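# Place the towel fully inside the basket

## Task

Get the entire towel inside the basket, with no part hanging out, while every other object stays upright on the table.

## Robot and tools

Robot: two arms in a physics simulation. left_arm carries a five-finger left hand and sits on the +y side; right_arm carries a right hand on the -y side. Calibrated bases: left_arm at (-0.007, +0.455, 0) m, right_arm at (-0.022, -0.431, 0) m, both yawed slightly (quat_wxyz +1.000, 0, 0, -0.025). A post stands on the floor behind them. A loose object may occasionally get a brief outside push.

Frame: all poses, velocities and offsets use the scene frame. Origin is at table-top height midway between the nominal bases; +x points out over the table, +y toward the left arm, +z up. Arm names do not match image sides. Each arm's hand point sits 0.05 m in front of the palm and 0.15 m from the wrist face; its own +z runs along straight fingers, +y out of the palm, +x across the palm (away from the thumb on the right hand, toward it on the left). Fingertips reach 0.06 to 0.07 m past the point and lie 0.06 m behind it along -y. With level fingers the wrist can hang up to 0.11 m (palm down) or 0.23 m (palm up) below the point and reach the table first. A bracket on the little-finger side can also strike things.

The 28-number row (values in [-1, 1]), always full even if one arm moves: left_arm dx, dy, dz, rx, ry, rz; left hand little, ring, middle, index, thumb_bend, thumb_turn, force_limit, speed; then the same fourteen for right_arm. Pose numbers are offsets, not poses: they count from that arm's Hand target as it stood when the action or move began, along scene axes, with 1.0 = 0.6 m or 180 degrees; rx, ry, rz form one rotation vector turning about the Hand target's position. Every row of an action counts from that same start, and repeating an offset moves the arm again. Six zeros ask nothing new of an arm. Hand numbers are absolute targets: fingers and thumb_bend +1 straight, -1 curled; thumb_turn +1 beside the palm, -1 across in front of it. force_limit runs linearly from about 0 N at -1 to 10 N at +1 (15 N for the two thumb motors); speed rises from near zero at -1 to full at +0.48 and above. To keep a hand as it is, resend the last eight numbers actually executed for it (if none yet, its hand_measured plus hand_force_limit and hand_speed). For a gentle grip close with speed -0.94 or lower. With the thumb in front, the hand encloses objects about 0.035 to 0.065 m thick; thumb tip and index pad can pinch light things.

Tools:
- execute_actions(actions, cameras): actions is a list of actions, each a table of up to 15 rows, one per 1/30 s step; a shorter table holds its last row to step 15. Images come only when actions is [] or cameras asks.
- move(target, speed, blend, stop_force, zero, blocking, cameras): target is one row or up to 15 rows, all offsets from the same starting Hand targets, each arm following a straight path; all share a 10 s cap. speed is m/s, 0.002 to 3.6, default 0.25 (turns at twice that in rad/s). blend is a corner radius in m for lists (0 = stop at each). stop_force, 3 to 120 N for both arms, ends an arm's path when its wrist sensor feels that much push against its motion; touch slowly (about 0.005 m/s) so it triggers gently. zero (default true) rezeroes before the move. blocking=false returns after 0.5 s and cannot be combined with stop_force. Paths do not avoid obstacles; a path bringing a wrist near its own base axis is refused.
- wait(seconds 0 to 3600), stop(), zoom_image(camera, region [x0, y0, x1, y1], at most 504 by 504 px of the latest image), show_instructions(), zero_wrist_force(arm), finished_scene(scene 1).

Results: per arm end_effector_position (m), end_effector_quat_wxyz, velocities (omitted when joints are still), Hand target (the next offsets' origin, after clipping), joint positions and torques, Wrist force/torque in the tool's own axes plus the peak since last shown, and hand_measured, hand_stopped_by (moving, target, force, stalled, fault), hand_load_n, all in motor order. A lost grip shows as hand_load_n near 0. A move adds a move: line (done, off_target, moving, held, fault) and limits (paced = clipped, held = steps withheld). If an arm rests short of Hand target, send the remainder as an offset. Orientation commands are clipped to 32 degrees from the measured one each step. Cameras: cam_high, cam_left_wrist, cam_right_wrist, each 896x504.

Avoid: anything leaving the table (that fails the task), drops even of millimetres, releasing moving parts, fast impacts, pressing into hard things, and any contact between the two arms (closing one hand on the other counts). A contact torque over the joint limits (wrist joints 25.2 N m) or about 150 N of outside force stops the arm for 10 s; so do large deviations from the planned path. Holding loads or straining stretched out heats motors: a MOTOR HOT line appears at 70 °C, and 85 °C brakes the arm for 30 to 60 s. Move smoothly and end only when the towel sits wholly in the basket without help.

Each tool is called after "Request:" by a JSON object that holds its "fn" and its "kwargs", one argument or row to a line.

Reference images:

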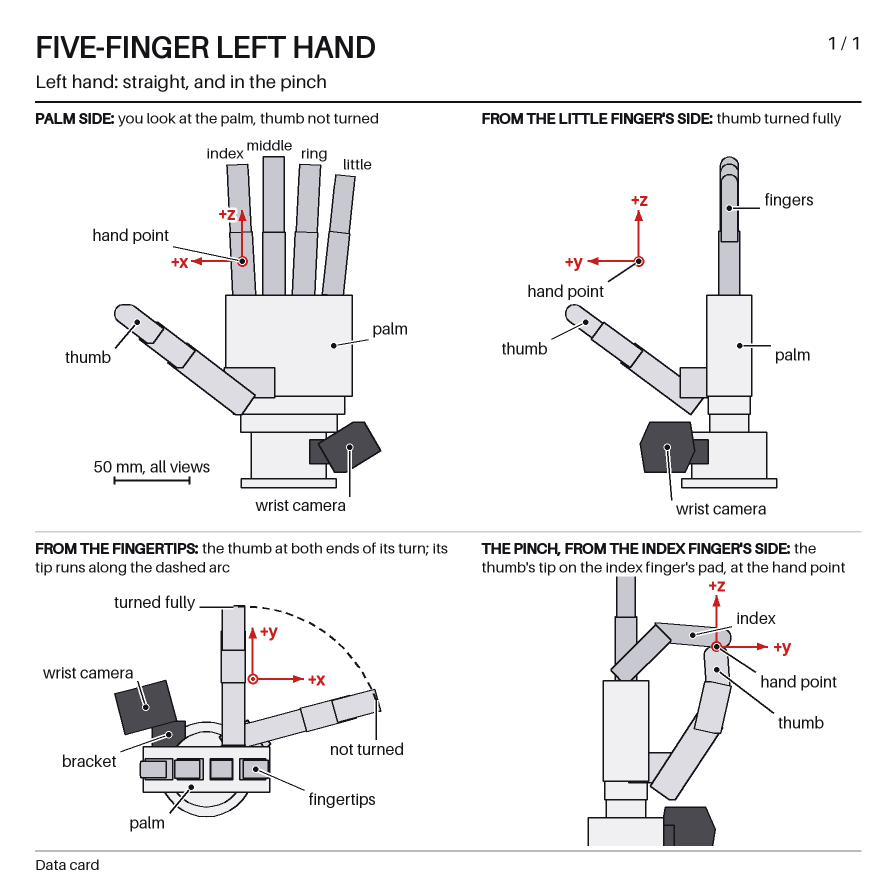

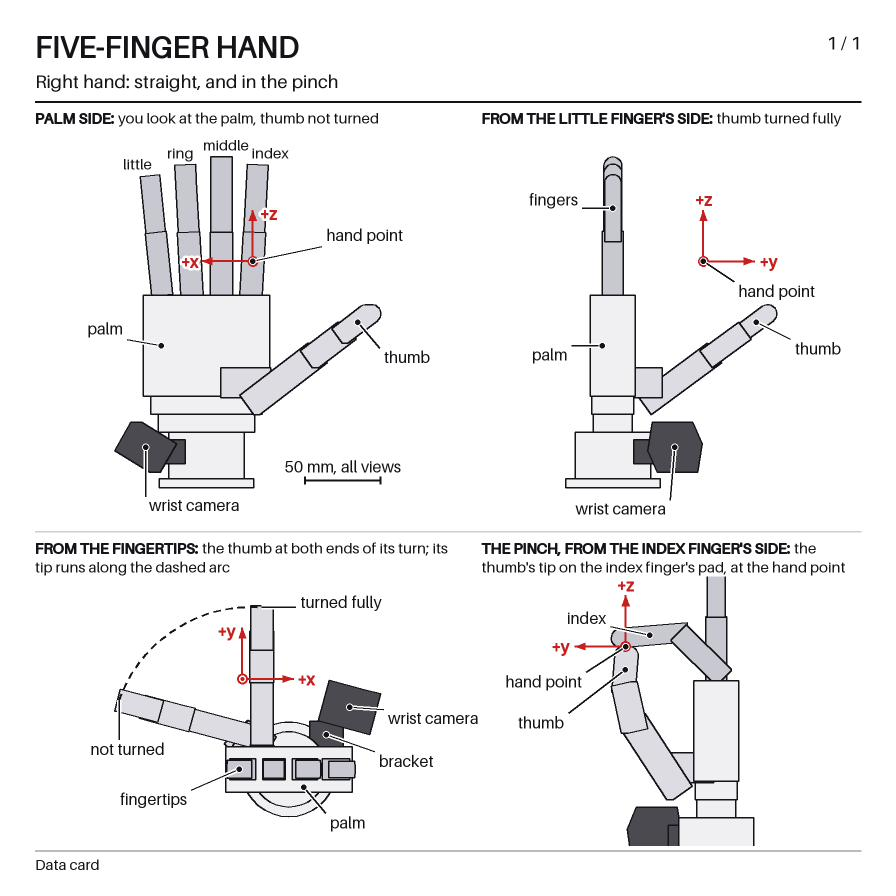

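## Session

Request:
{"fn": "execute_actions", "kwargs": {
  "actions": []
}}

Scene clock: 0.00 s.
left_arm: end_effector_position=(+0.1018, +0.1975, +0.2758) hand_measured=(+1.000, +1.000, +1.000, +1.000, +1.000, +1.000) hand_load_n=(+0.0, +0.0, +0.0, +0.0, +0.0, +0.0) hand_stopped_by=(target, target, target, target, target, target) hand_force_limit=0.00 hand_speed=-0.80 end_effector_quat_wxyz=(+0.009, +0.856, +0.502, -0.124) | right_arm: end_effector_position=(+0.4329, -0.2636, +0.2806) hand_measured=(+1.000, +1.000, +1.000, +1.000, +1.000, +1.000) hand_load_n=(+0.0, +0.0, +0.0, +0.0, +0.0, +0.0) hand_stopped_by=(target, target, target, target, target, target) hand_force_limit=0.00 hand_speed=-0.80 end_effector_quat_wxyz=(-0.041, -0.152, +0.898, +0.410)
Joint positions: left_arm=[2.617 -1.352 -1.931 1.616 -1.341 -0.053] | right_arm=[-0.347 -1.046 1.549 1.68 0.937 -2.508]
Joint velocities: within noise
Joint torques (N m): no reading
Wrist force (N): no reading
Wrist torque (N m): no reading
Wrist force, peak (N): no reading
Hand target: left_arm +0.1018, +0.1975, +0.2758; +0.009, +0.856, +0.502, -0.124 | right_arm +0.4329, -0.2636, +0.2806; -0.041, -0.152, +0.898, +0.410

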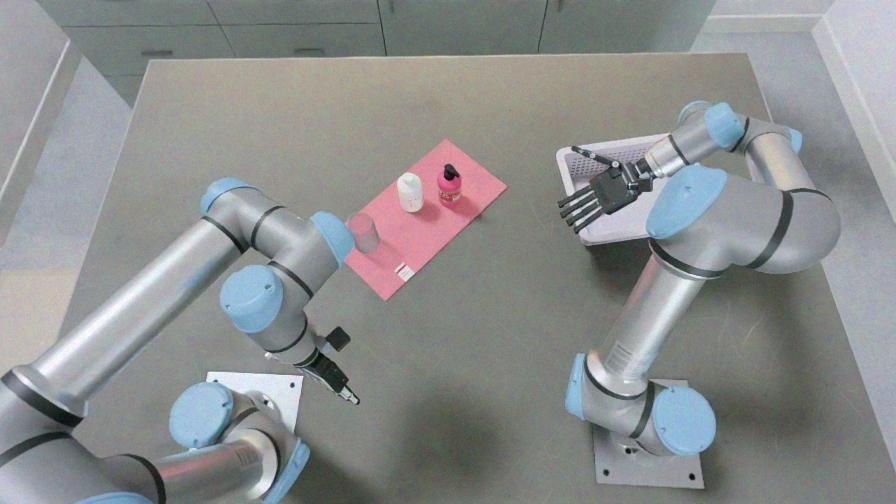

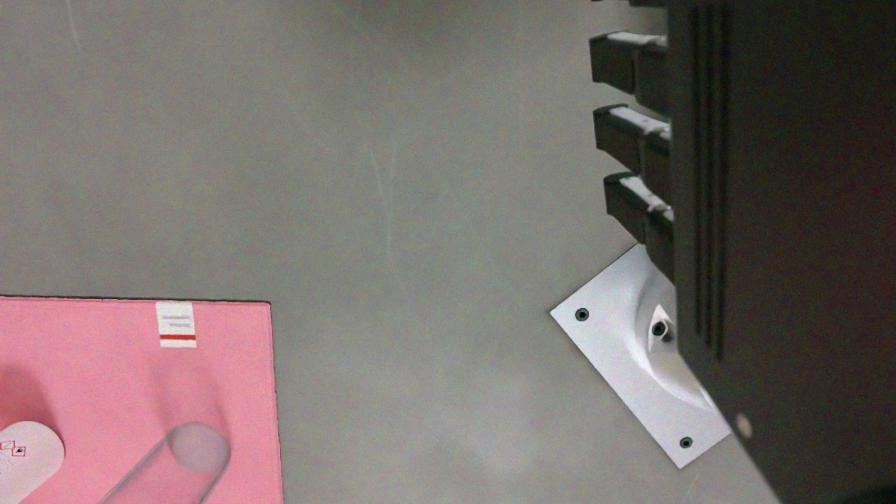

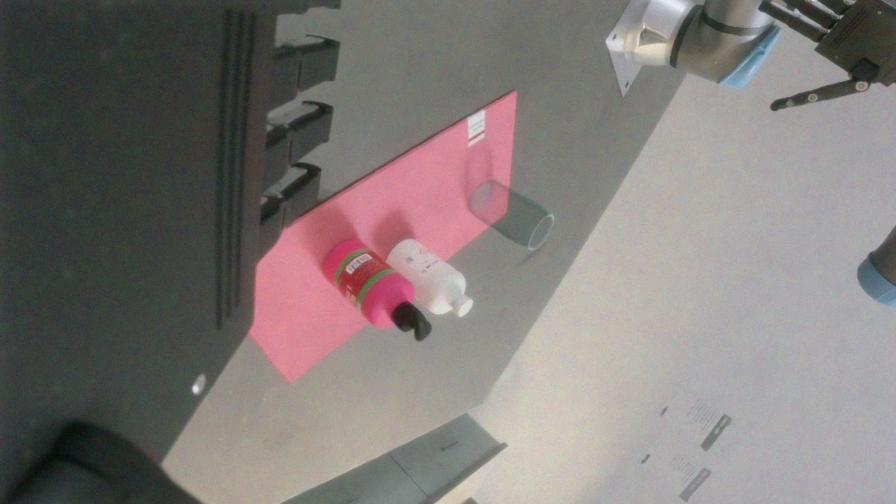

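Request:
{"fn": "zoom_image", "kwargs": {
  "camera": "cam_high",
  "region": [330, 120, 530, 320]
}}

Request:
{"fn": "zoom_image", "kwargs": {
  "camera": "cam_high",
  "region": [530, 90, 770, 290]
}}

Request:
{"fn": "zoom_image", "kwargs": {
  "camera": "cam_right_wrist",
  "region": [240, 80, 620, 400]
}}

Scaled by 2.520 from the camera's image (finer frame: 1280x720).

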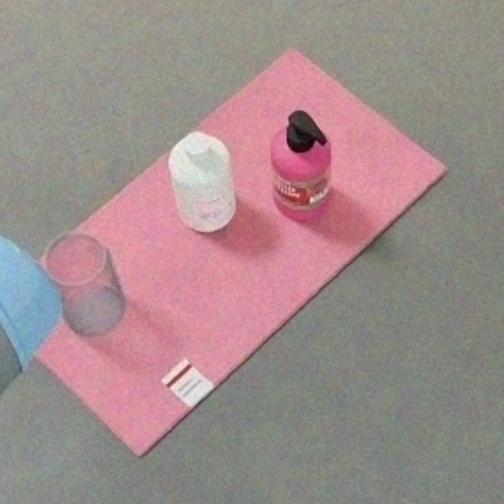

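Scaled by 2.100 from the camera's image (finer frame: 1280x720).

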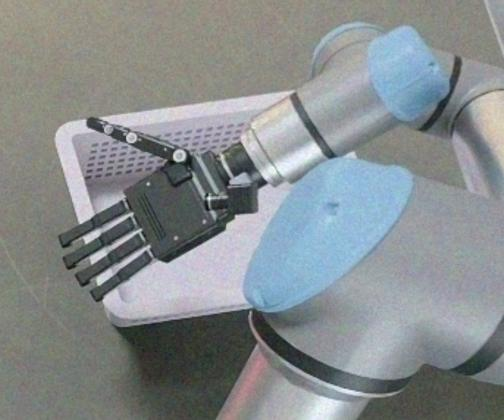

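Scaled by 1.326 from the camera's image (finer frame: 1280x720).

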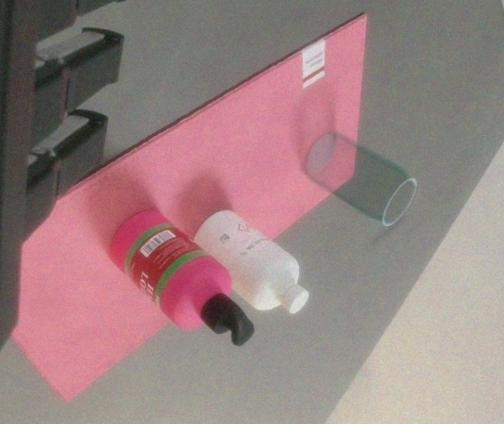

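Request:
{"fn": "move", "kwargs": {
  "target": [0,0,0,0,0,0,1,1,1,1,1,1,0,-0.8,-0.055,0.24,0.1,-0.003,-0.491,-0.162,1,1,1,1,1,-1,0,0],
  "speed": 0.25,
  "cameras": ["all"]
}}

Scene clock: 14.13 s.
left_arm: end_effector_position=(+0.1018, +0.1975, +0.2758) hand_measured=(+1.000, +1.000, +1.000, +1.000, +1.000, +1.000) hand_load_n=(+0.0, +0.0, +0.0, +0.0, +0.0, +0.0) hand_stopped_by=(target, target, target, target, target, target) hand_force_limit=0.00 hand_speed=-0.80 end_effector_quat_wxyz=(+0.009, +0.856, +0.502, -0.124) | right_arm: end_effector_position=(+0.3999, -0.1196, +0.3406) hand_measured=(+1.000, +1.000, +1.000, +1.000, +1.000, -1.000) hand_load_n=(+0.0, +0.0, +0.0, +0.0, +0.0, +0.0) hand_stopped_by=(target, target, target, target, target, target) hand_force_limit=0.00 hand_speed=0.00 end_effector_quat_wxyz=(+0.684, -0.183, +0.682, +0.183)
Joint positions: left_arm=[2.617 -1.352 -1.931 1.616 -1.341 -0.053] | right_arm=[0.053 -1.862 2.285 -0.425 1.05 -1.569]
Joint torques (N m): left_arm=[0.43 8.64 18.98 -2.42 0.28 0.13] | right_arm=[5.56 -6.38 -23.82 -2.91 1.23 -1.65]
Wrist force (N): left_arm=[0.2 0.1 0.1] | right_arm=[0.9 1.2 0.4]
Wrist torque (N m): left_arm=[0.02 -0.03 0.01] | right_arm=[0.22 -0.21 -0.01]
Wrist force, peak (N): left_arm=[0.6 -0.1 0.3] | right_arm=[1.1 1.8 0.3]
Hand target: left_arm +0.1018, +0.1975, +0.2758; +0.009, +0.856, +0.502, -0.124 | right_arm +0.3999, -0.1196, +0.3406; +0.684, -0.183, +0.682, +0.183
Off the commanded pose: left_arm 0.000 m, 0 deg | right_arm 0.000 m, 0 deg.
move: done

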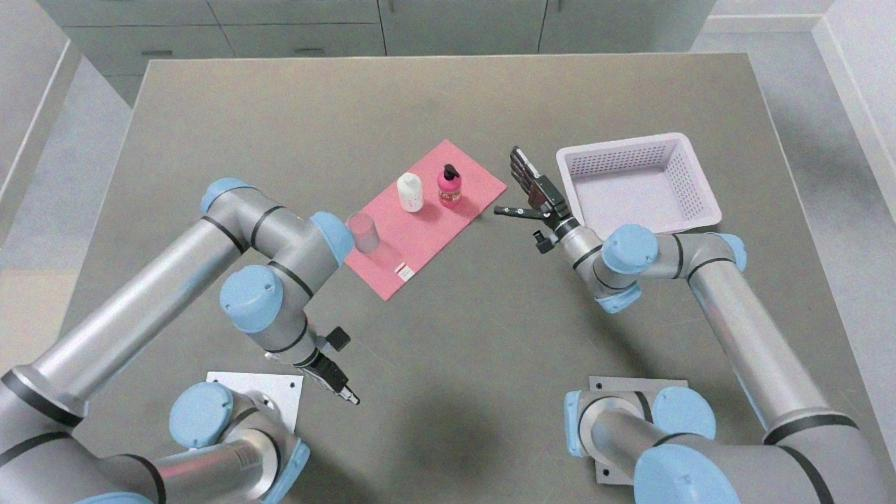

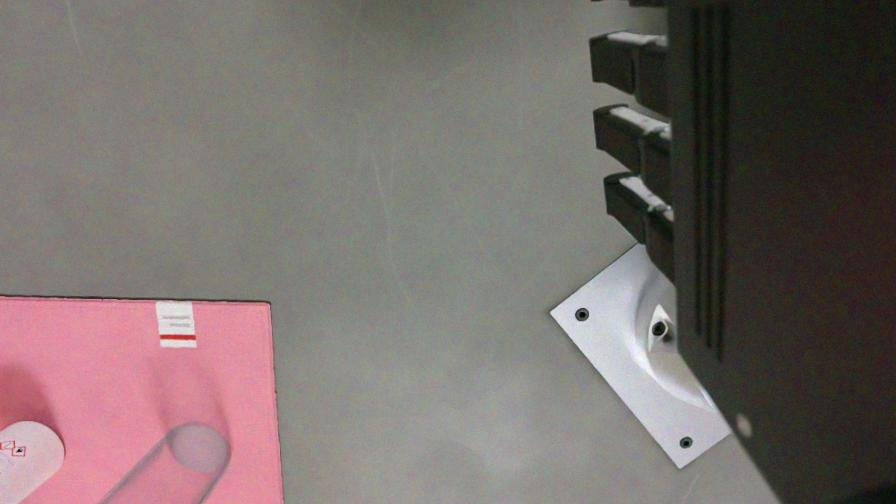

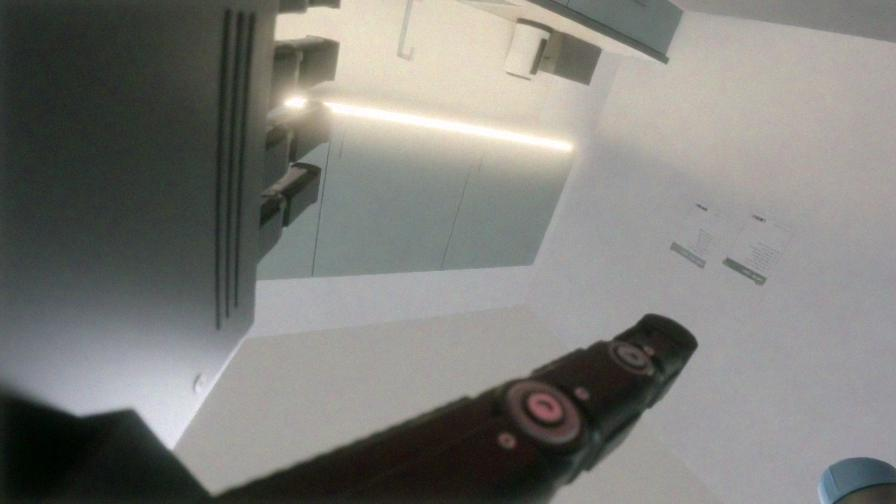

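Request:
{"fn": "move", "kwargs": {
  "target": [0,0,0,0,0,0,1,1,1,1,1,1,0,-0.8,0.0587,0.09,-0.3677,0,0,0,1,1,1,1,1,-1,0,0],
  "speed": 0.2,
  "cameras": ["cam_high","cam_right_wrist"]
}}

Request:
{"fn": "zoom_image", "kwargs": {
  "camera": "cam_high",
  "region": [380, 130, 640, 290]
}}

Scene clock: 18.17 s.
left_arm: end_effector_position=(+0.1018, +0.1975, +0.2758) hand_measured=(+1.000, +1.000, +1.000, +1.000, +1.000, +1.000) hand_load_n=(+0.0, +0.0, +0.0, +0.0, +0.0, +0.0) hand_stopped_by=(target, target, target, target, target, target) hand_force_limit=0.00 hand_speed=-0.80 end_effector_quat_wxyz=(+0.009, +0.856, +0.502, -0.124) | right_arm: end_effector_position=(+0.4352, -0.0656, +0.1200) hand_measured=(+1.000, +1.000, +1.000, +1.000, +1.000, -1.000) hand_load_n=(+0.0, +0.5, +0.0, +0.0, +0.0, -0.5) hand_stopped_by=(target, target, target, target, target, target) hand_force_limit=0.00 hand_speed=0.00 end_effector_quat_wxyz=(+0.684, -0.183, +0.682, +0.183)
Joint positions: left_arm=[2.617 -1.352 -1.931 1.616 -1.341 -0.053] | right_arm=[0.241 -1.178 2.388 -1.213 1.238 -1.569]
Joint torques (N m): left_arm=[0.18 8.95 18.38 -2.44 0.06 0.13] | right_arm=[-7.4 -17.89 0.55 -2.97 -2.52 -0.46]
Wrist force (N): left_arm=[0.1 0.3 0.2] | right_arm=[0.7 1.5 0.6]
Wrist torque (N m): left_arm=[0.03 -0.01 0.01] | right_arm=[0.21 -0.24 0.02]
Wrist force, peak (N): left_arm=[0.3 0.3 0.4] | right_arm=[2.7 1.6 0.7]
Hand target: left_arm +0.1018, +0.1975, +0.2758; +0.009, +0.856, +0.502, -0.124 | right_arm +0.4352, -0.0656, +0.1200; +0.684, -0.183, +0.682, +0.183
Off the commanded pose: left_arm 0.000 m, 0 deg | right_arm 0.000 m, 0 deg.
move: done

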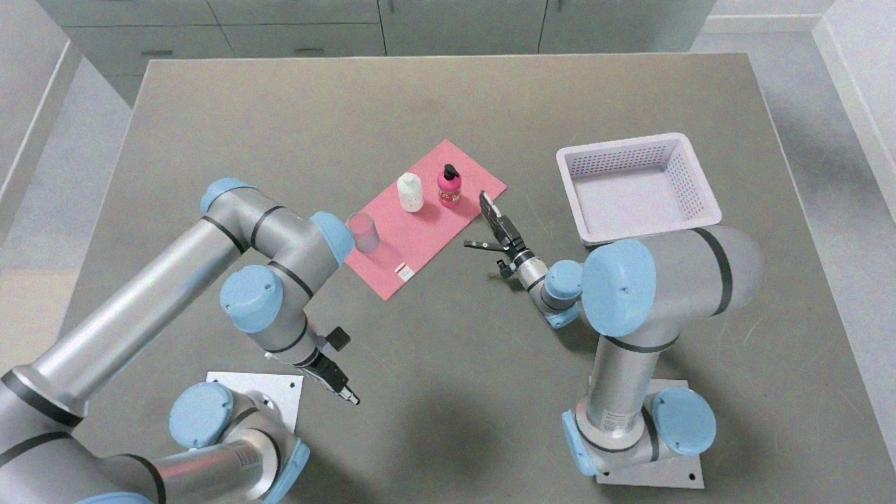

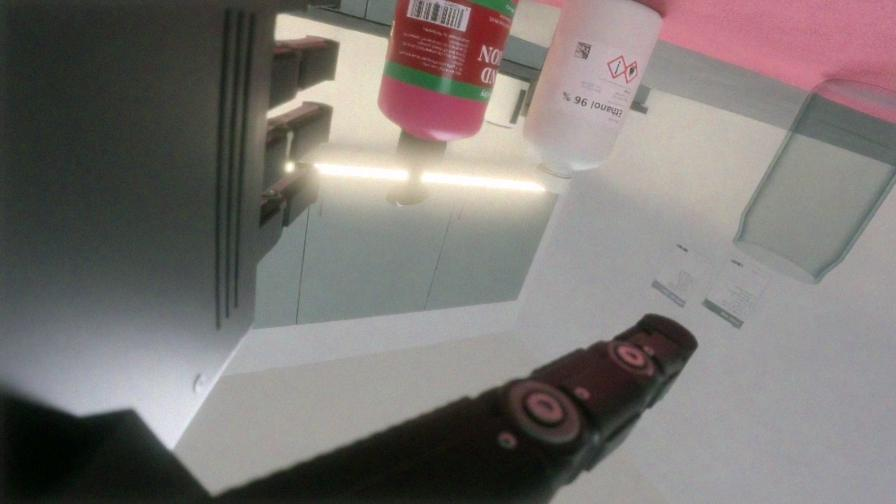

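Scaled by 1.938 from the camera's image (finer frame: 1280x720).

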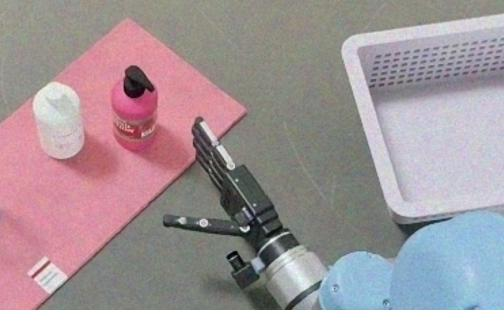

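Request:
{"fn": "move", "kwargs": {
  "target": [0,0,0,0,0,0,1,1,1,1,1,1,0,-0.8,0.2163,0.125,-0.01,0,0,0,1,1,1,1,1,-1,0,0],
  "speed": 0.06,
  "stop_force": 5,
  "cameras": ["cam_high","cam_right_wrist"]
}}

Request:
{"fn": "zoom_image", "kwargs": {
  "camera": "cam_high",
  "region": [380, 110, 560, 250]
}}

Scene clock: 22.30 s.
left_arm: end_effector_position=(+0.1018, +0.1975, +0.2758) hand_measured=(+1.000, +1.000, +1.000, +1.000, +1.000, +1.000) hand_load_n=(+0.0, +0.0, +0.0, +0.0, +0.0, +0.0) hand_stopped_by=(target, target, target, target, target, target) hand_force_limit=0.00 hand_speed=-0.80 end_effector_quat_wxyz=(+0.009, +0.856, +0.502, -0.124) | right_arm: end_effector_position=(+0.5649, +0.0094, +0.1140) hand_measured=(+1.000, +1.000, +1.000, +1.000, +1.000, -1.000) hand_load_n=(+0.0, +0.0, +0.0, +0.0, +0.0, -0.5) hand_stopped_by=(target, target, target, target, target, target) hand_force_limit=0.00 hand_speed=0.00 end_effector_quat_wxyz=(+0.684, -0.183, +0.682, +0.183)
Joint positions: left_arm=[2.617 -1.352 -1.931 1.616 -1.341 -0.053] | right_arm=[0.35 -0.957 1.947 -0.992 1.346 -1.57]
Joint torques (N m): left_arm=[1 8.67 18.43 -2.55 0.03 0.35] | right_arm=[-8.3 -42.39 -14.39 -2.33 -2.74 -1.48]
Wrist force (N): left_arm=[0.1 -0.1 0.2] | right_arm=[0.7 1.0 0.7]
Wrist torque (N m): left_arm=[-0.02 -0.01 0.01] | right_arm=[0.12 -0.21 0.02]
Wrist force, peak (N): left_arm=[0.7 -0.1 0.2] | right_arm=[0.9 1.0 1.3]
Hand target: left_arm +0.1018, +0.1975, +0.2758; +0.009, +0.856, +0.502, -0.124 | right_arm +0.5649, +0.0094, +0.1140; +0.684, -0.183, +0.682, +0.183
Off the commanded pose: left_arm 0.000 m, 0 deg | right_arm 0.000 m, 0 deg.
move: done

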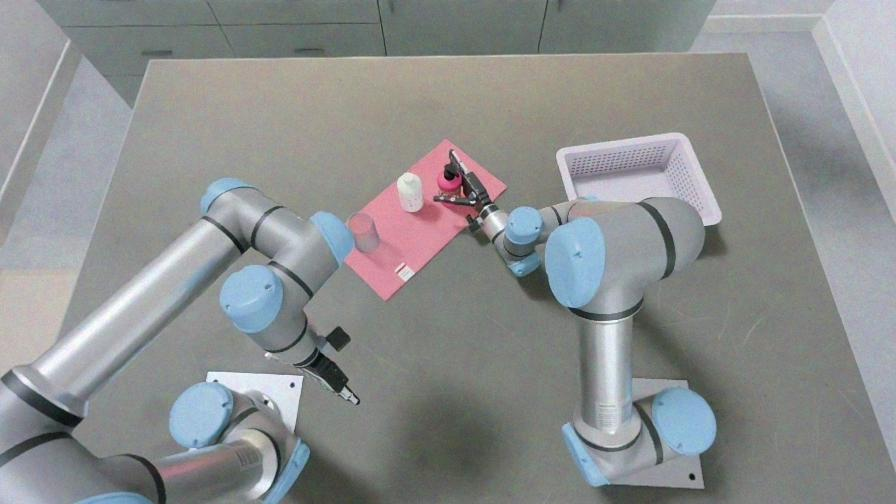

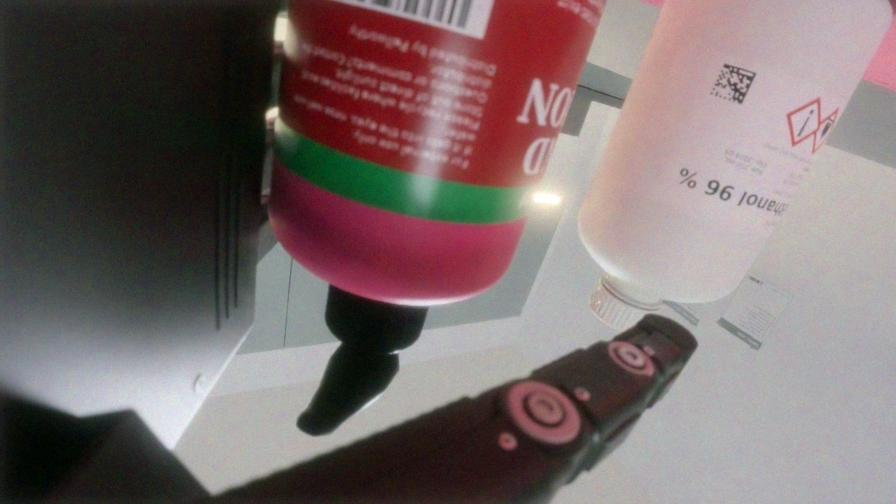

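Scaled by 2.800 from the camera's image (finer frame: 1280x720).

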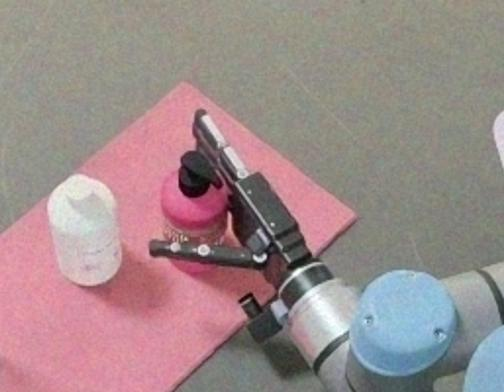

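Request:
{"fn": "move", "kwargs": {
  "target": [0,0,0,0,0,0,1,1,1,1,1,1,0,-0.8,0,0,0,0,0,0,-0.5,-0.5,-0.5,-0.5,-0.5,-1,-0.4,-0.88],
  "cameras": ["cam_high","cam_right_wrist"]
}}

Request:
{"fn": "zoom_image", "kwargs": {
  "camera": "cam_high",
  "region": [380, 110, 560, 250]
}}

Scene clock: 26.53 s.
left_arm: end_effector_position=(+0.1018, +0.1975, +0.2758) hand_measured=(+1.000, +1.000, +1.000, +1.000, +1.000, +1.000) hand_load_n=(+0.0, +0.0, +0.0, +0.0, +0.0, +0.0) hand_stopped_by=(target, target, target, target, target, target) hand_force_limit=0.00 hand_speed=-0.80 end_effector_quat_wxyz=(+0.009, +0.856, +0.502, -0.124) | right_arm: end_effector_position=(+0.5649, +0.0094, +0.1140) hand_measured=(+0.164, +0.188, +0.210, -0.024, +0.596, -1.000) hand_load_n=(+2.5, +1.0, +1.5, +3.0, +8.0, +2.5) hand_stopped_by=(force, force, force, force, force, target) hand_force_limit=-0.40 hand_speed=-0.88 end_effector_quat_wxyz=(+0.684, -0.183, +0.682, +0.183)
Joint positions: left_arm=[2.617 -1.352 -1.931 1.616 -1.341 -0.053] | right_arm=[0.35 -0.957 1.947 -0.992 1.346 -1.57]
Joint torques (N m): left_arm=[0.05 8.84 19.46 -2.48 0.08 0.23] | right_arm=[-7.63 -41.11 -16.57 -0.07 -0.65 -0.73]
Wrist force (N): left_arm=[0.1 0.1 0.2] | right_arm=[-1.1 1.1 0.6]
Wrist torque (N m): left_arm=[0.02 -0.02 0.01] | right_arm=[0.15 -0.11 -0.06]
Wrist force, peak (N): left_arm=[0.6 0.2 -0.1] | right_arm=[1.5 1.2 0.6]
Hand target: left_arm +0.1018, +0.1975, +0.2758; +0.009, +0.856, +0.502, -0.124 | right_arm +0.5649, +0.0094, +0.1140; +0.684, -0.183, +0.682, +0.183
Off the commanded pose: left_arm 0.000 m, 0 deg | right_arm 0.000 m, 0 deg.
move: done

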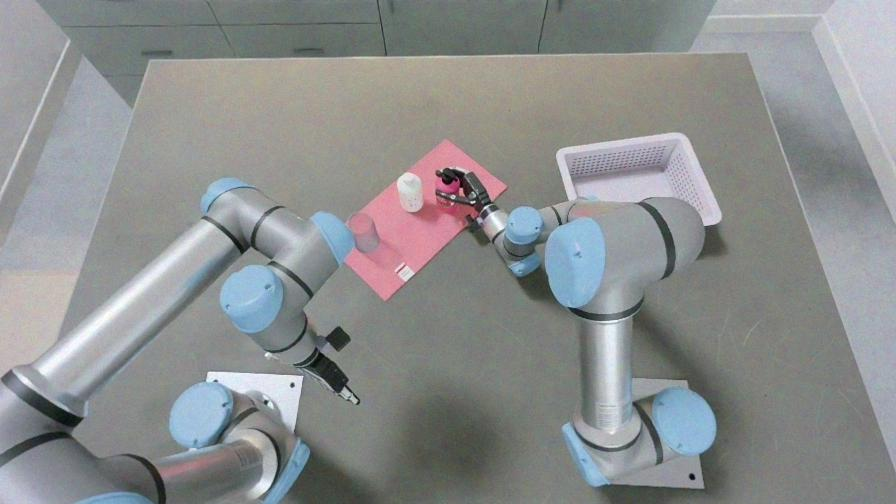

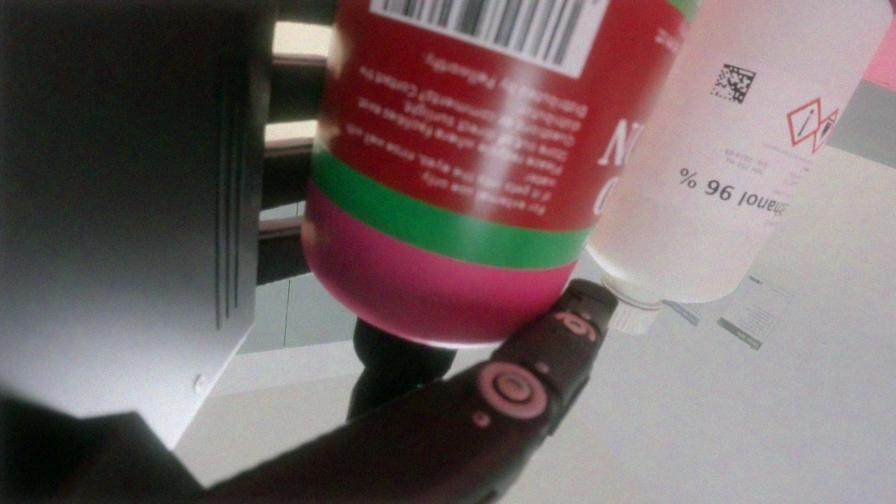

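Scaled by 2.800 from the camera's image (finer frame: 1280x720).

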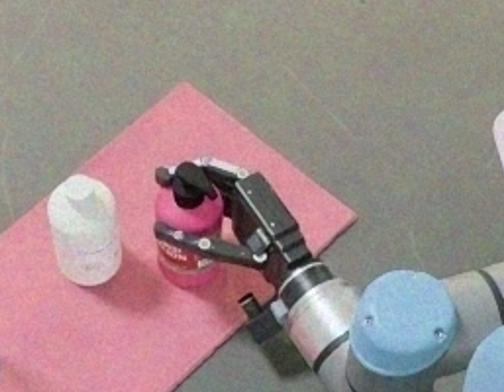

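Request:
{"fn": "move", "kwargs": {
  "target": [
    [0,0,0,0,0,0,1,1,1,1,1,1,0,-0.8,0,0,0.1667,0,0,0,-0.5,-0.5,-0.5,-0.5,-0.5,-1,-0.4,-0.88],
    [0,0,0,0,0,0,1,1,1,1,1,1,0,-0.8,0.425,-0.2,0.1667,0,0,0,-0.5,-0.5,-0.5,-0.5,-0.5,-1,-0.4,-0.88]
  ],
  "speed": [0.08,0.15],
  "blend": 0.02,
  "cameras": ["cam_high","cam_right_wrist"]
}}

Scene clock: 31.37 s.
left_arm: end_effector_position=(+0.1018, +0.1975, +0.2758) hand_measured=(+1.000, +1.000, +1.000, +1.000, +1.000, +1.000) hand_load_n=(+0.0, +0.0, +0.0, +0.0, +0.0, +0.0) hand_stopped_by=(target, target, target, target, target, target) hand_force_limit=0.00 hand_speed=-0.80 end_effector_quat_wxyz=(+0.009, +0.856, +0.502, -0.124) | right_arm: end_effector_position=(+0.8199, -0.1106, +0.2140) hand_measured=(+0.164, +0.188, +0.210, -0.024, +0.596, -1.000) hand_load_n=(+1.5, +1.0, +1.5, +1.0, +6.5, +2.0) hand_stopped_by=(force, force, force, force, force, target) hand_force_limit=-0.40 hand_speed=-0.88 end_effector_quat_wxyz=(+0.684, -0.183, +0.682, +0.183)
Joint positions: left_arm=[2.617 -1.352 -1.931 1.616 -1.341 -0.053] | right_arm=[0.065 -0.766 1.229 -0.465 1.062 -1.569]
Joint torques (N m): left_arm=[0.63 9.06 19.08 -2.6 -0.01 0.33] | right_arm=[6.61 -44.45 -26.3 -1.63 2.31 -1.57]
Wrist force (N): left_arm=[0.3 -0.1 0.0] | right_arm=[1.5 1.2 0.3]
Wrist torque (N m): left_arm=[0.00 -0.05 0.02] | right_arm=[0.21 -0.28 0.03]
Wrist force, peak (N): left_arm=[0.6 -0.3 0.1] | right_arm=[2.6 1.2 0.5]
Hand target: left_arm +0.1018, +0.1975, +0.2758; +0.009, +0.856, +0.502, -0.124 | right_arm +0.8199, -0.1106, +0.2140; +0.684, -0.183, +0.682, +0.183
Off the commanded pose: left_arm 0.000 m, 0 deg | right_arm 0.000 m, 0 deg.
move: done

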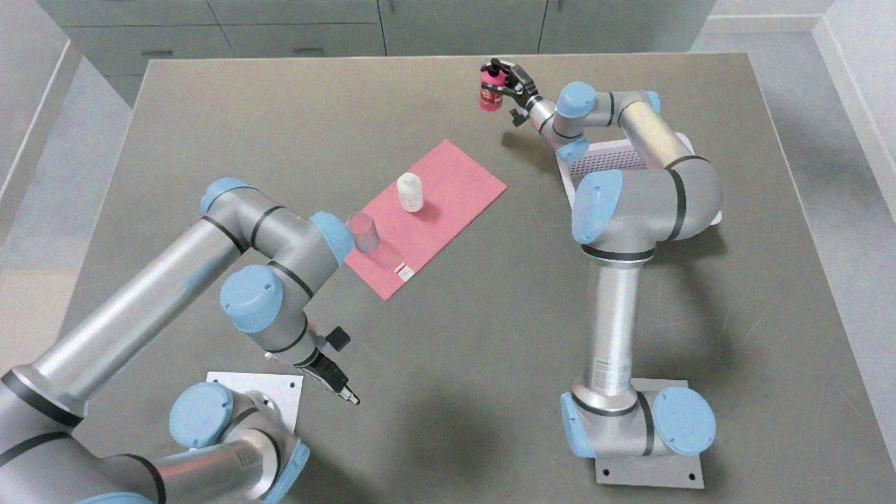

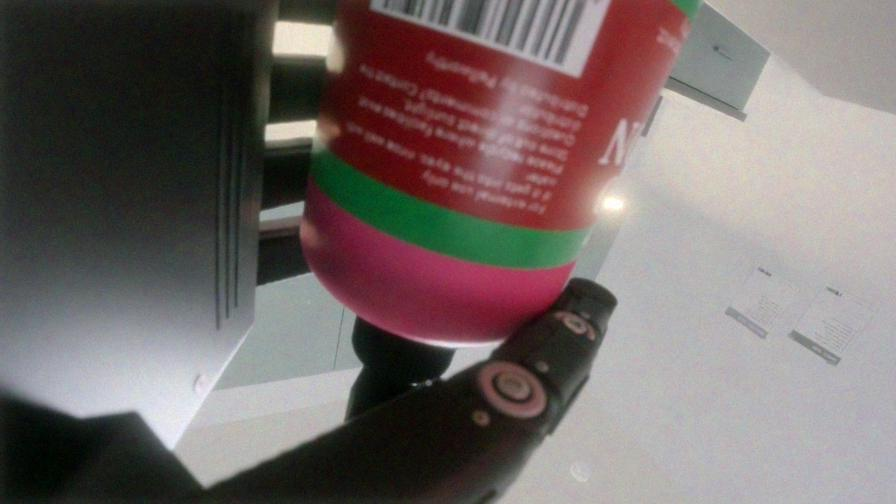

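Request:
{"fn": "move", "kwargs": {
  "target": [0,0,0,0,0,0,1,1,1,1,1,1,0,-0.8,0,0,-0.158,0,0,0,-0.5,-0.5,-0.5,-0.5,-0.5,-1,-0.4,-0.88],
  "speed": 0.12
}}

Request:
{"fn": "move", "kwargs": {
  "target": [0,0,0,0,0,0,1,1,1,1,1,1,0,-0.8,0,0,-0.03,0,0,0,-0.5,-0.5,-0.5,-0.5,-0.5,-1,-0.4,-0.88],
  "speed": 0.008,
  "stop_force": 3,
  "cameras": ["cam_high","cam_right_wrist"]
}}

Scene clock: 33.10 s.
left_arm: end_effector_position=(+0.1018, +0.1975, +0.2758) hand_measured=(+1.000, +1.000, +1.000, +1.000, +1.000, +1.000) hand_load_n=(+0.0, +0.0, +0.0, +0.0, +0.0, +0.0) hand_stopped_by=(target, target, target, target, target, target) hand_force_limit=0.00 hand_speed=-0.80 end_effector_quat_wxyz=(+0.009, +0.856, +0.502, -0.124) | right_arm: end_effector_position=(+0.8200, -0.1106, +0.1344) hand_measured=(+0.164, +0.188, +0.210, -0.024, +0.596, -1.000) hand_load_n=(+1.0, +1.0, +2.0, +1.0, +6.0, +2.0) hand_stopped_by=(force, force, force, force, force, target) hand_force_limit=-0.40 hand_speed=-0.88 end_effector_quat_wxyz=(+0.684, -0.183, +0.682, +0.183)
Joint positions: left_arm=[2.617 -1.352 -1.931 1.616 -1.341 -0.053] | right_arm=[0.065 -0.666 1.269 -0.606 1.062 -1.569]
Joint torques (N m): left_arm=[0.12 8.67 19.85 -2.59 0.12 0.36] | right_arm=[0.46 -48.24 -17.1 -1.64 -0.18 0.24]
Wrist force (N): left_arm=[0.0 0.1 0.0] | right_arm=[0.9 1.2 0.5]
Wrist torque (N m): left_arm=[0.02 -0.02 0.00] | right_arm=[0.17 -0.18 0.02]
Wrist force, peak (N): left_arm=[0.4 -0.2 0.3] | right_arm=[4.1 2.0 -0.3]
Hand target: left_arm +0.1018, +0.1975, +0.2758; +0.009, +0.856, +0.502, -0.124 | right_arm +0.8200, -0.1106, +0.1344; +0.684, -0.183, +0.682, +0.183 (not the last commanded pose)
Off the commanded pose: left_arm 0.000 m, 0 deg | right_arm 0.015 m, 0 deg.
FORCE FAULT: contact force on the right arm reached its limit, and that arm stopped. The contact can be on any part of that arm, not only on its tool. That arm's remaining commands of this call were not run. That arm is still stopped at the end of this call. That arm stays stopped for about 10 more seconds. Until then a move that you send moves the other arm only, and its call returns only when the move has ended. Once the stop has ended, the next robot result says so. If the stop ends while you think or write, that arm runs what you send next, counted from a new Hand target: where the arm stands when the stop ends. While its stop runs, that arm, its gripper or tool too, takes no new command. Until it ends, the stop uses up actions while you think or wait. An arm that is not stopped still takes commands.
move: fault (right_arm)

not run: an earlier result of this reply reported a fault or no control. Calls in your next reply go to the robot.

Request:
{"fn": "wait", "kwargs": {
  "seconds": 1,
  "cameras": ["cam_high"]
}}

Request:
{"fn": "zoom_image", "kwargs": {
  "camera": "cam_high",
  "region": [450, 40, 740, 270]
}}

Scene clock: 34.43 s.
left_arm: end_effector_position=(+0.1018, +0.1975, +0.2758) hand_measured=(+1.000, +1.000, +1.000, +1.000, +1.000, +1.000) hand_load_n=(+0.0, +0.0, +0.0, +0.0, +0.0, +0.0) hand_stopped_by=(target, target, target, target, target, target) hand_force_limit=0.00 hand_speed=-0.80 end_effector_quat_wxyz=(+0.009, +0.856, +0.502, -0.124) | right_arm: end_effector_position=(+0.8200, -0.1106, +0.1344) hand_measured=(+0.164, +0.188, +0.210, -0.024, +0.596, -1.000) hand_load_n=(+1.0, +1.0, +2.0, +1.0, +6.5, +2.0) hand_stopped_by=(force, force, force, force, force, target) hand_force_limit=-0.40 hand_speed=-0.88 end_effector_quat_wxyz=(+0.684, -0.183, +0.682, +0.183)
Joint positions: left_arm=[2.617 -1.352 -1.931 1.616 -1.341 -0.053] | right_arm=[0.065 -0.666 1.269 -0.606 1.062 -1.569]
Joint torques (N m): left_arm=[1.02 8.93 19.89 -2.65 0.02 0.31] | right_arm=[0.7 -48.23 -17.2 -1.58 -0.19 0.3]
Wrist force (N): left_arm=[0.1 0.0 0.0] | right_arm=[0.8 1.3 0.4]
Wrist torque (N m): left_arm=[0.01 -0.03 0.01] | right_arm=[0.19 -0.16 0.02]
Wrist force, peak (N): left_arm=[0.2 0.1 0.6] | right_arm=[1.0 1.2 0.6]
Hand target: left_arm +0.1018, +0.1975, +0.2758; +0.009, +0.856, +0.502, -0.124 | right_arm +0.8200, -0.1106, +0.1344; +0.684, -0.183, +0.682, +0.183 (not the last commanded pose)
Off the commanded pose: left_arm 0.000 m, 0 deg | right_arm 0.015 m, 0 deg.
FORCE FAULT, CONTINUED: the right arm was still stopped when this call began, by the force fault that an earlier result reported. Since the last result the stop counts as 2 of the actions that you can send in this scene. That arm is still stopped at the end of this call. That arm stays stopped for about 8 more seconds. If the stop ends while you think or write, that arm runs what you send next, counted from a new Hand target: where the arm stands when the stop ends. While its stop runs, that arm, its gripper or tool too, takes no new command.
wait: 1.00 s; at rest from the start

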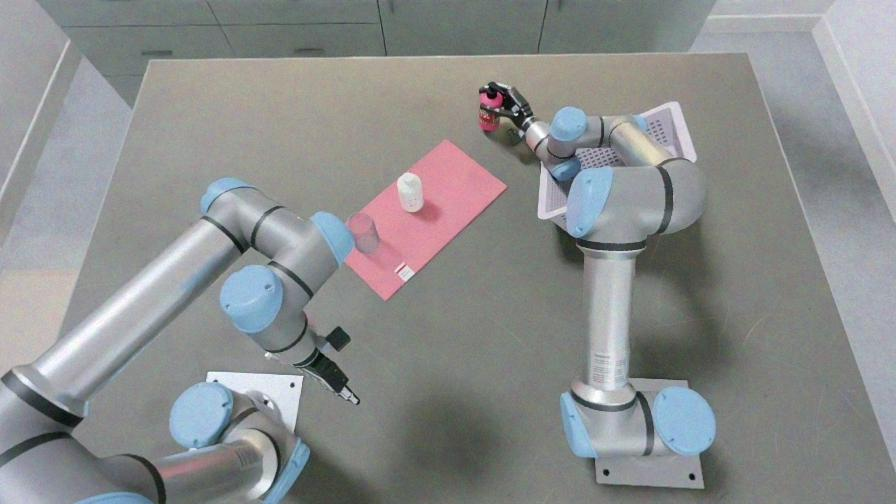

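Scaled by 1.738 from the camera's image (finer frame: 1280x720).

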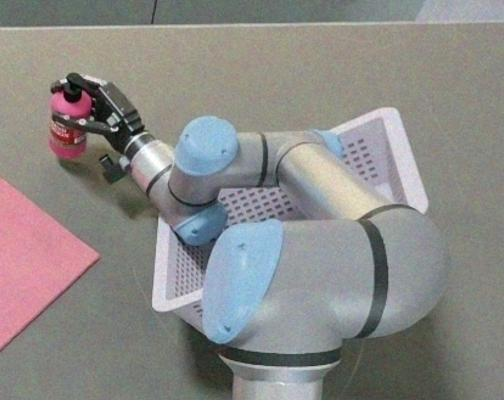

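Request:
{"fn": "wait", "kwargs": {
  "seconds": 9
}}

Scene clock: 45.30 s.
left_arm: end_effector_position=(+0.1018, +0.1975, +0.2758) hand_measured=(+1.000, +1.000, +1.000, +1.000, +1.000, +1.000) hand_load_n=(+0.0, +0.0, +0.0, +0.0, +0.0, +0.0) hand_stopped_by=(target, target, target, target, target, target) hand_force_limit=0.00 hand_speed=-0.80 end_effector_quat_wxyz=(+0.009, +0.856, +0.502, -0.124) | right_arm: end_effector_position=(+0.8200, -0.1106, +0.1344) hand_measured=(+0.164, +0.188, +0.210, -0.024, +0.596, -1.000) hand_load_n=(+1.0, +1.0, +2.0, +1.0, +6.5, +1.5) hand_stopped_by=(force, force, force, force, force, target) hand_force_limit=-0.40 hand_speed=-0.88 end_effector_quat_wxyz=(+0.684, -0.183, +0.682, +0.183)
Joint positions: left_arm=[2.617 -1.352 -1.931 1.616 -1.341 -0.053] | right_arm=[0.065 -0.666 1.269 -0.606 1.062 -1.569]
Joint torques (N m): left_arm=[0.55 9.63 19.18 -2.6 -0.03 0.53] | right_arm=[0.24 -47.78 -17.35 -1.6 -0.24 0.17]
Wrist force (N): left_arm=[0.4 0.1 -0.1] | right_arm=[1.0 1.1 0.5]
Wrist torque (N m): left_arm=[0.04 -0.08 0.02] | right_arm=[0.16 -0.19 0.02]
Wrist force, peak (N): left_arm=[0.7 0.2 -0.1] | right_arm=[1.1 1.3 0.4]
Hand target: left_arm +0.1018, +0.1975, +0.2758; +0.009, +0.856, +0.502, -0.124 | right_arm +0.8200, -0.1106, +0.1344; +0.684, -0.183, +0.682, +0.183 (not the last commanded pose)
Off the commanded pose: left_arm 0.000 m, 0 deg | right_arm 0.015 m, 0 deg.
FORCE FAULT, CONTINUED: the right arm's stop, for the force fault that an earlier result reported, is over. The rest of the stop counts as 17 of the actions that you can send in this scene. During its stop the right arm's controller moved it back a little. That arm's target is now where it stood when the stop ended, not its last command. That arm accepts commands again.
wait: 9.00 s; at rest from the start

Lift slowly first.

Request:
{"fn": "move", "kwargs": {
  "target": [0,0,0,0,0,0,1,1,1,1,1,1,0,-0.8,0,0,0.2,0,0,0,-0.5,-0.5,-0.5,-0.5,-0.5,-1,-0.4,-0.88],
  "speed": 0.05,
  "cameras": ["cam_high"]
}}

Scene clock: 48.30 s.
left_arm: end_effector_position=(+0.1018, +0.1975, +0.2758) hand_measured=(+1.000, +1.000, +1.000, +1.000, +1.000, +1.000) hand_load_n=(+0.0, +0.0, +0.0, +0.0, +0.0, +0.0) hand_stopped_by=(target, target, target, target, target, target) hand_force_limit=0.00 hand_speed=-0.80 end_effector_quat_wxyz=(+0.009, +0.856, +0.502, -0.124) | right_arm: end_effector_position=(+0.8201, -0.1106, +0.2546) hand_measured=(+0.164, +0.188, +0.210, -0.024, +0.596, -1.000) hand_load_n=(+1.0, +1.0, +1.5, +1.0, +6.5, +1.5) hand_stopped_by=(force, force, force, force, force, target) hand_force_limit=-0.40 hand_speed=-0.88 end_effector_quat_wxyz=(+0.684, -0.183, +0.682, +0.183)
Joint positions: left_arm=[2.617 -1.352 -1.931 1.616 -1.341 -0.053] | right_arm=[0.065 -0.808 1.192 -0.387 1.062 -1.569]
Joint torques (N m): left_arm=[0.49 8.73 19.42 -2.75 -0.24 0.54] | right_arm=[6.54 -40.99 -11.33 -2.92 1.66 0.69]
Wrist force (N): left_arm=[0.4 -0.2 -0.2] | right_arm=[1.1 1.0 0.6]
Wrist torque (N m): left_arm=[-0.01 -0.07 0.03] | right_arm=[0.14 -0.20 0.02]
Wrist force, peak (N): left_arm=[0.6 -0.1 0.4] | right_arm=[1.5 1.3 0.5]
Hand target: left_arm +0.1018, +0.1975, +0.2758; +0.009, +0.856, +0.502, -0.124 | right_arm +0.8200, -0.1106, +0.2544; +0.684, -0.183, +0.682, +0.183
Off the commanded pose: left_arm 0.000 m, 0 deg | right_arm 0.000 m, 0 deg.
move: done

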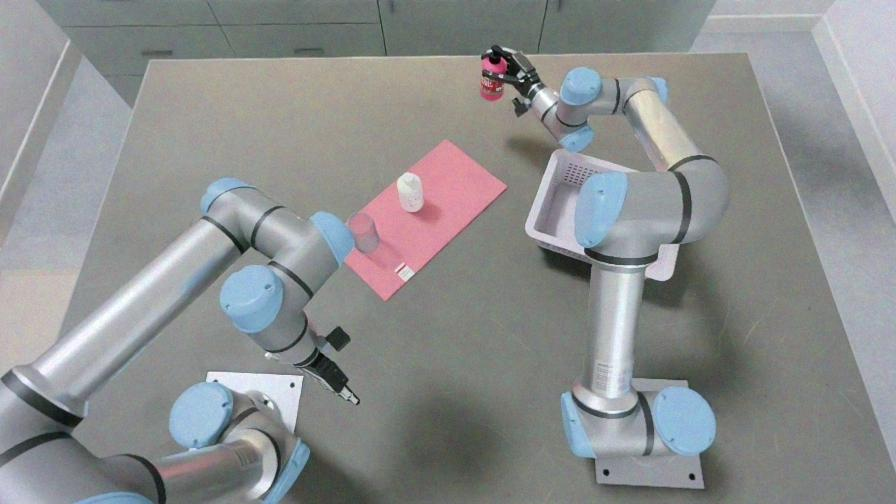

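Request:
{"fn": "move", "kwargs": {
  "target": [0,0,0,0,0,0,1,1,1,1,1,1,0,-0.8,-0.0167,0.3677,0,0,0,0,-0.5,-0.5,-0.5,-0.5,-0.5,-1,-0.4,-0.88],
  "speed": 0.15,
  "cameras": ["cam_high"]
}}

Request:
{"fn": "zoom_image", "kwargs": {
  "camera": "cam_high",
  "region": [380, 40, 730, 300]
}}

Scene clock: 53.87 s.
left_arm: end_effector_position=(+0.1018, +0.1975, +0.2758) hand_measured=(+1.000, +1.000, +1.000, +1.000, +1.000, +1.000) hand_load_n=(+0.0, +0.0, +0.0, +0.0, +0.0, +0.0) hand_stopped_by=(target, target, target, target, target, target) hand_force_limit=0.00 hand_speed=-0.80 end_effector_quat_wxyz=(+0.009, +0.856, +0.502, -0.124) | right_arm: end_effector_position=(+0.8100, +0.1100, +0.2543) hand_measured=(+0.164, +0.188, +0.210, -0.024, +0.596, -1.000) hand_load_n=(+1.0, +0.5, +1.5, +1.0, +7.0, +2.0) hand_stopped_by=(force, force, force, force, force, target) hand_force_limit=-0.40 hand_speed=-0.88 end_effector_quat_wxyz=(+0.684, -0.183, +0.682, +0.183)
Joint positions: left_arm=[2.617 -1.352 -1.931 1.616 -1.341 -0.053] | right_arm=[0.383 -0.619 0.842 -0.225 1.379 -1.57]
Joint torques (N m): left_arm=[0.42 8.54 20.24 -2.77 -0.29 0.51] | right_arm=[3.24 -53.72 -24.21 -2.4 -1.46 -1.29]
Wrist force (N): left_arm=[0.3 0.1 0.0] | right_arm=[0.9 0.9 0.2]
Wrist torque (N m): left_arm=[0.02 -0.06 0.02] | right_arm=[0.14 -0.14 0.12]
Wrist force, peak (N): left_arm=[0.5 -0.3 -0.2] | right_arm=[0.9 2.7 0.7]
Hand target: left_arm +0.1018, +0.1975, +0.2758; +0.009, +0.856, +0.502, -0.124 | right_arm +0.8100, +0.1101, +0.2544; +0.684, -0.183, +0.682, +0.183
Off the commanded pose: left_arm 0.000 m, 0 deg | right_arm 0.000 m, 0 deg.
move: done

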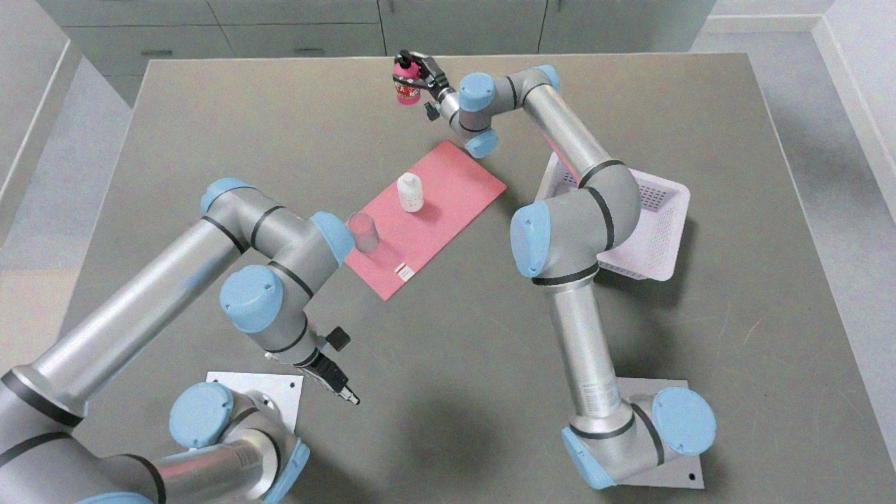

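Scaled by 1.440 from the camera's image (finer frame: 1280x720).

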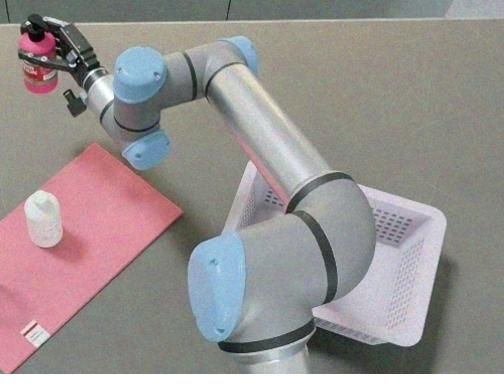

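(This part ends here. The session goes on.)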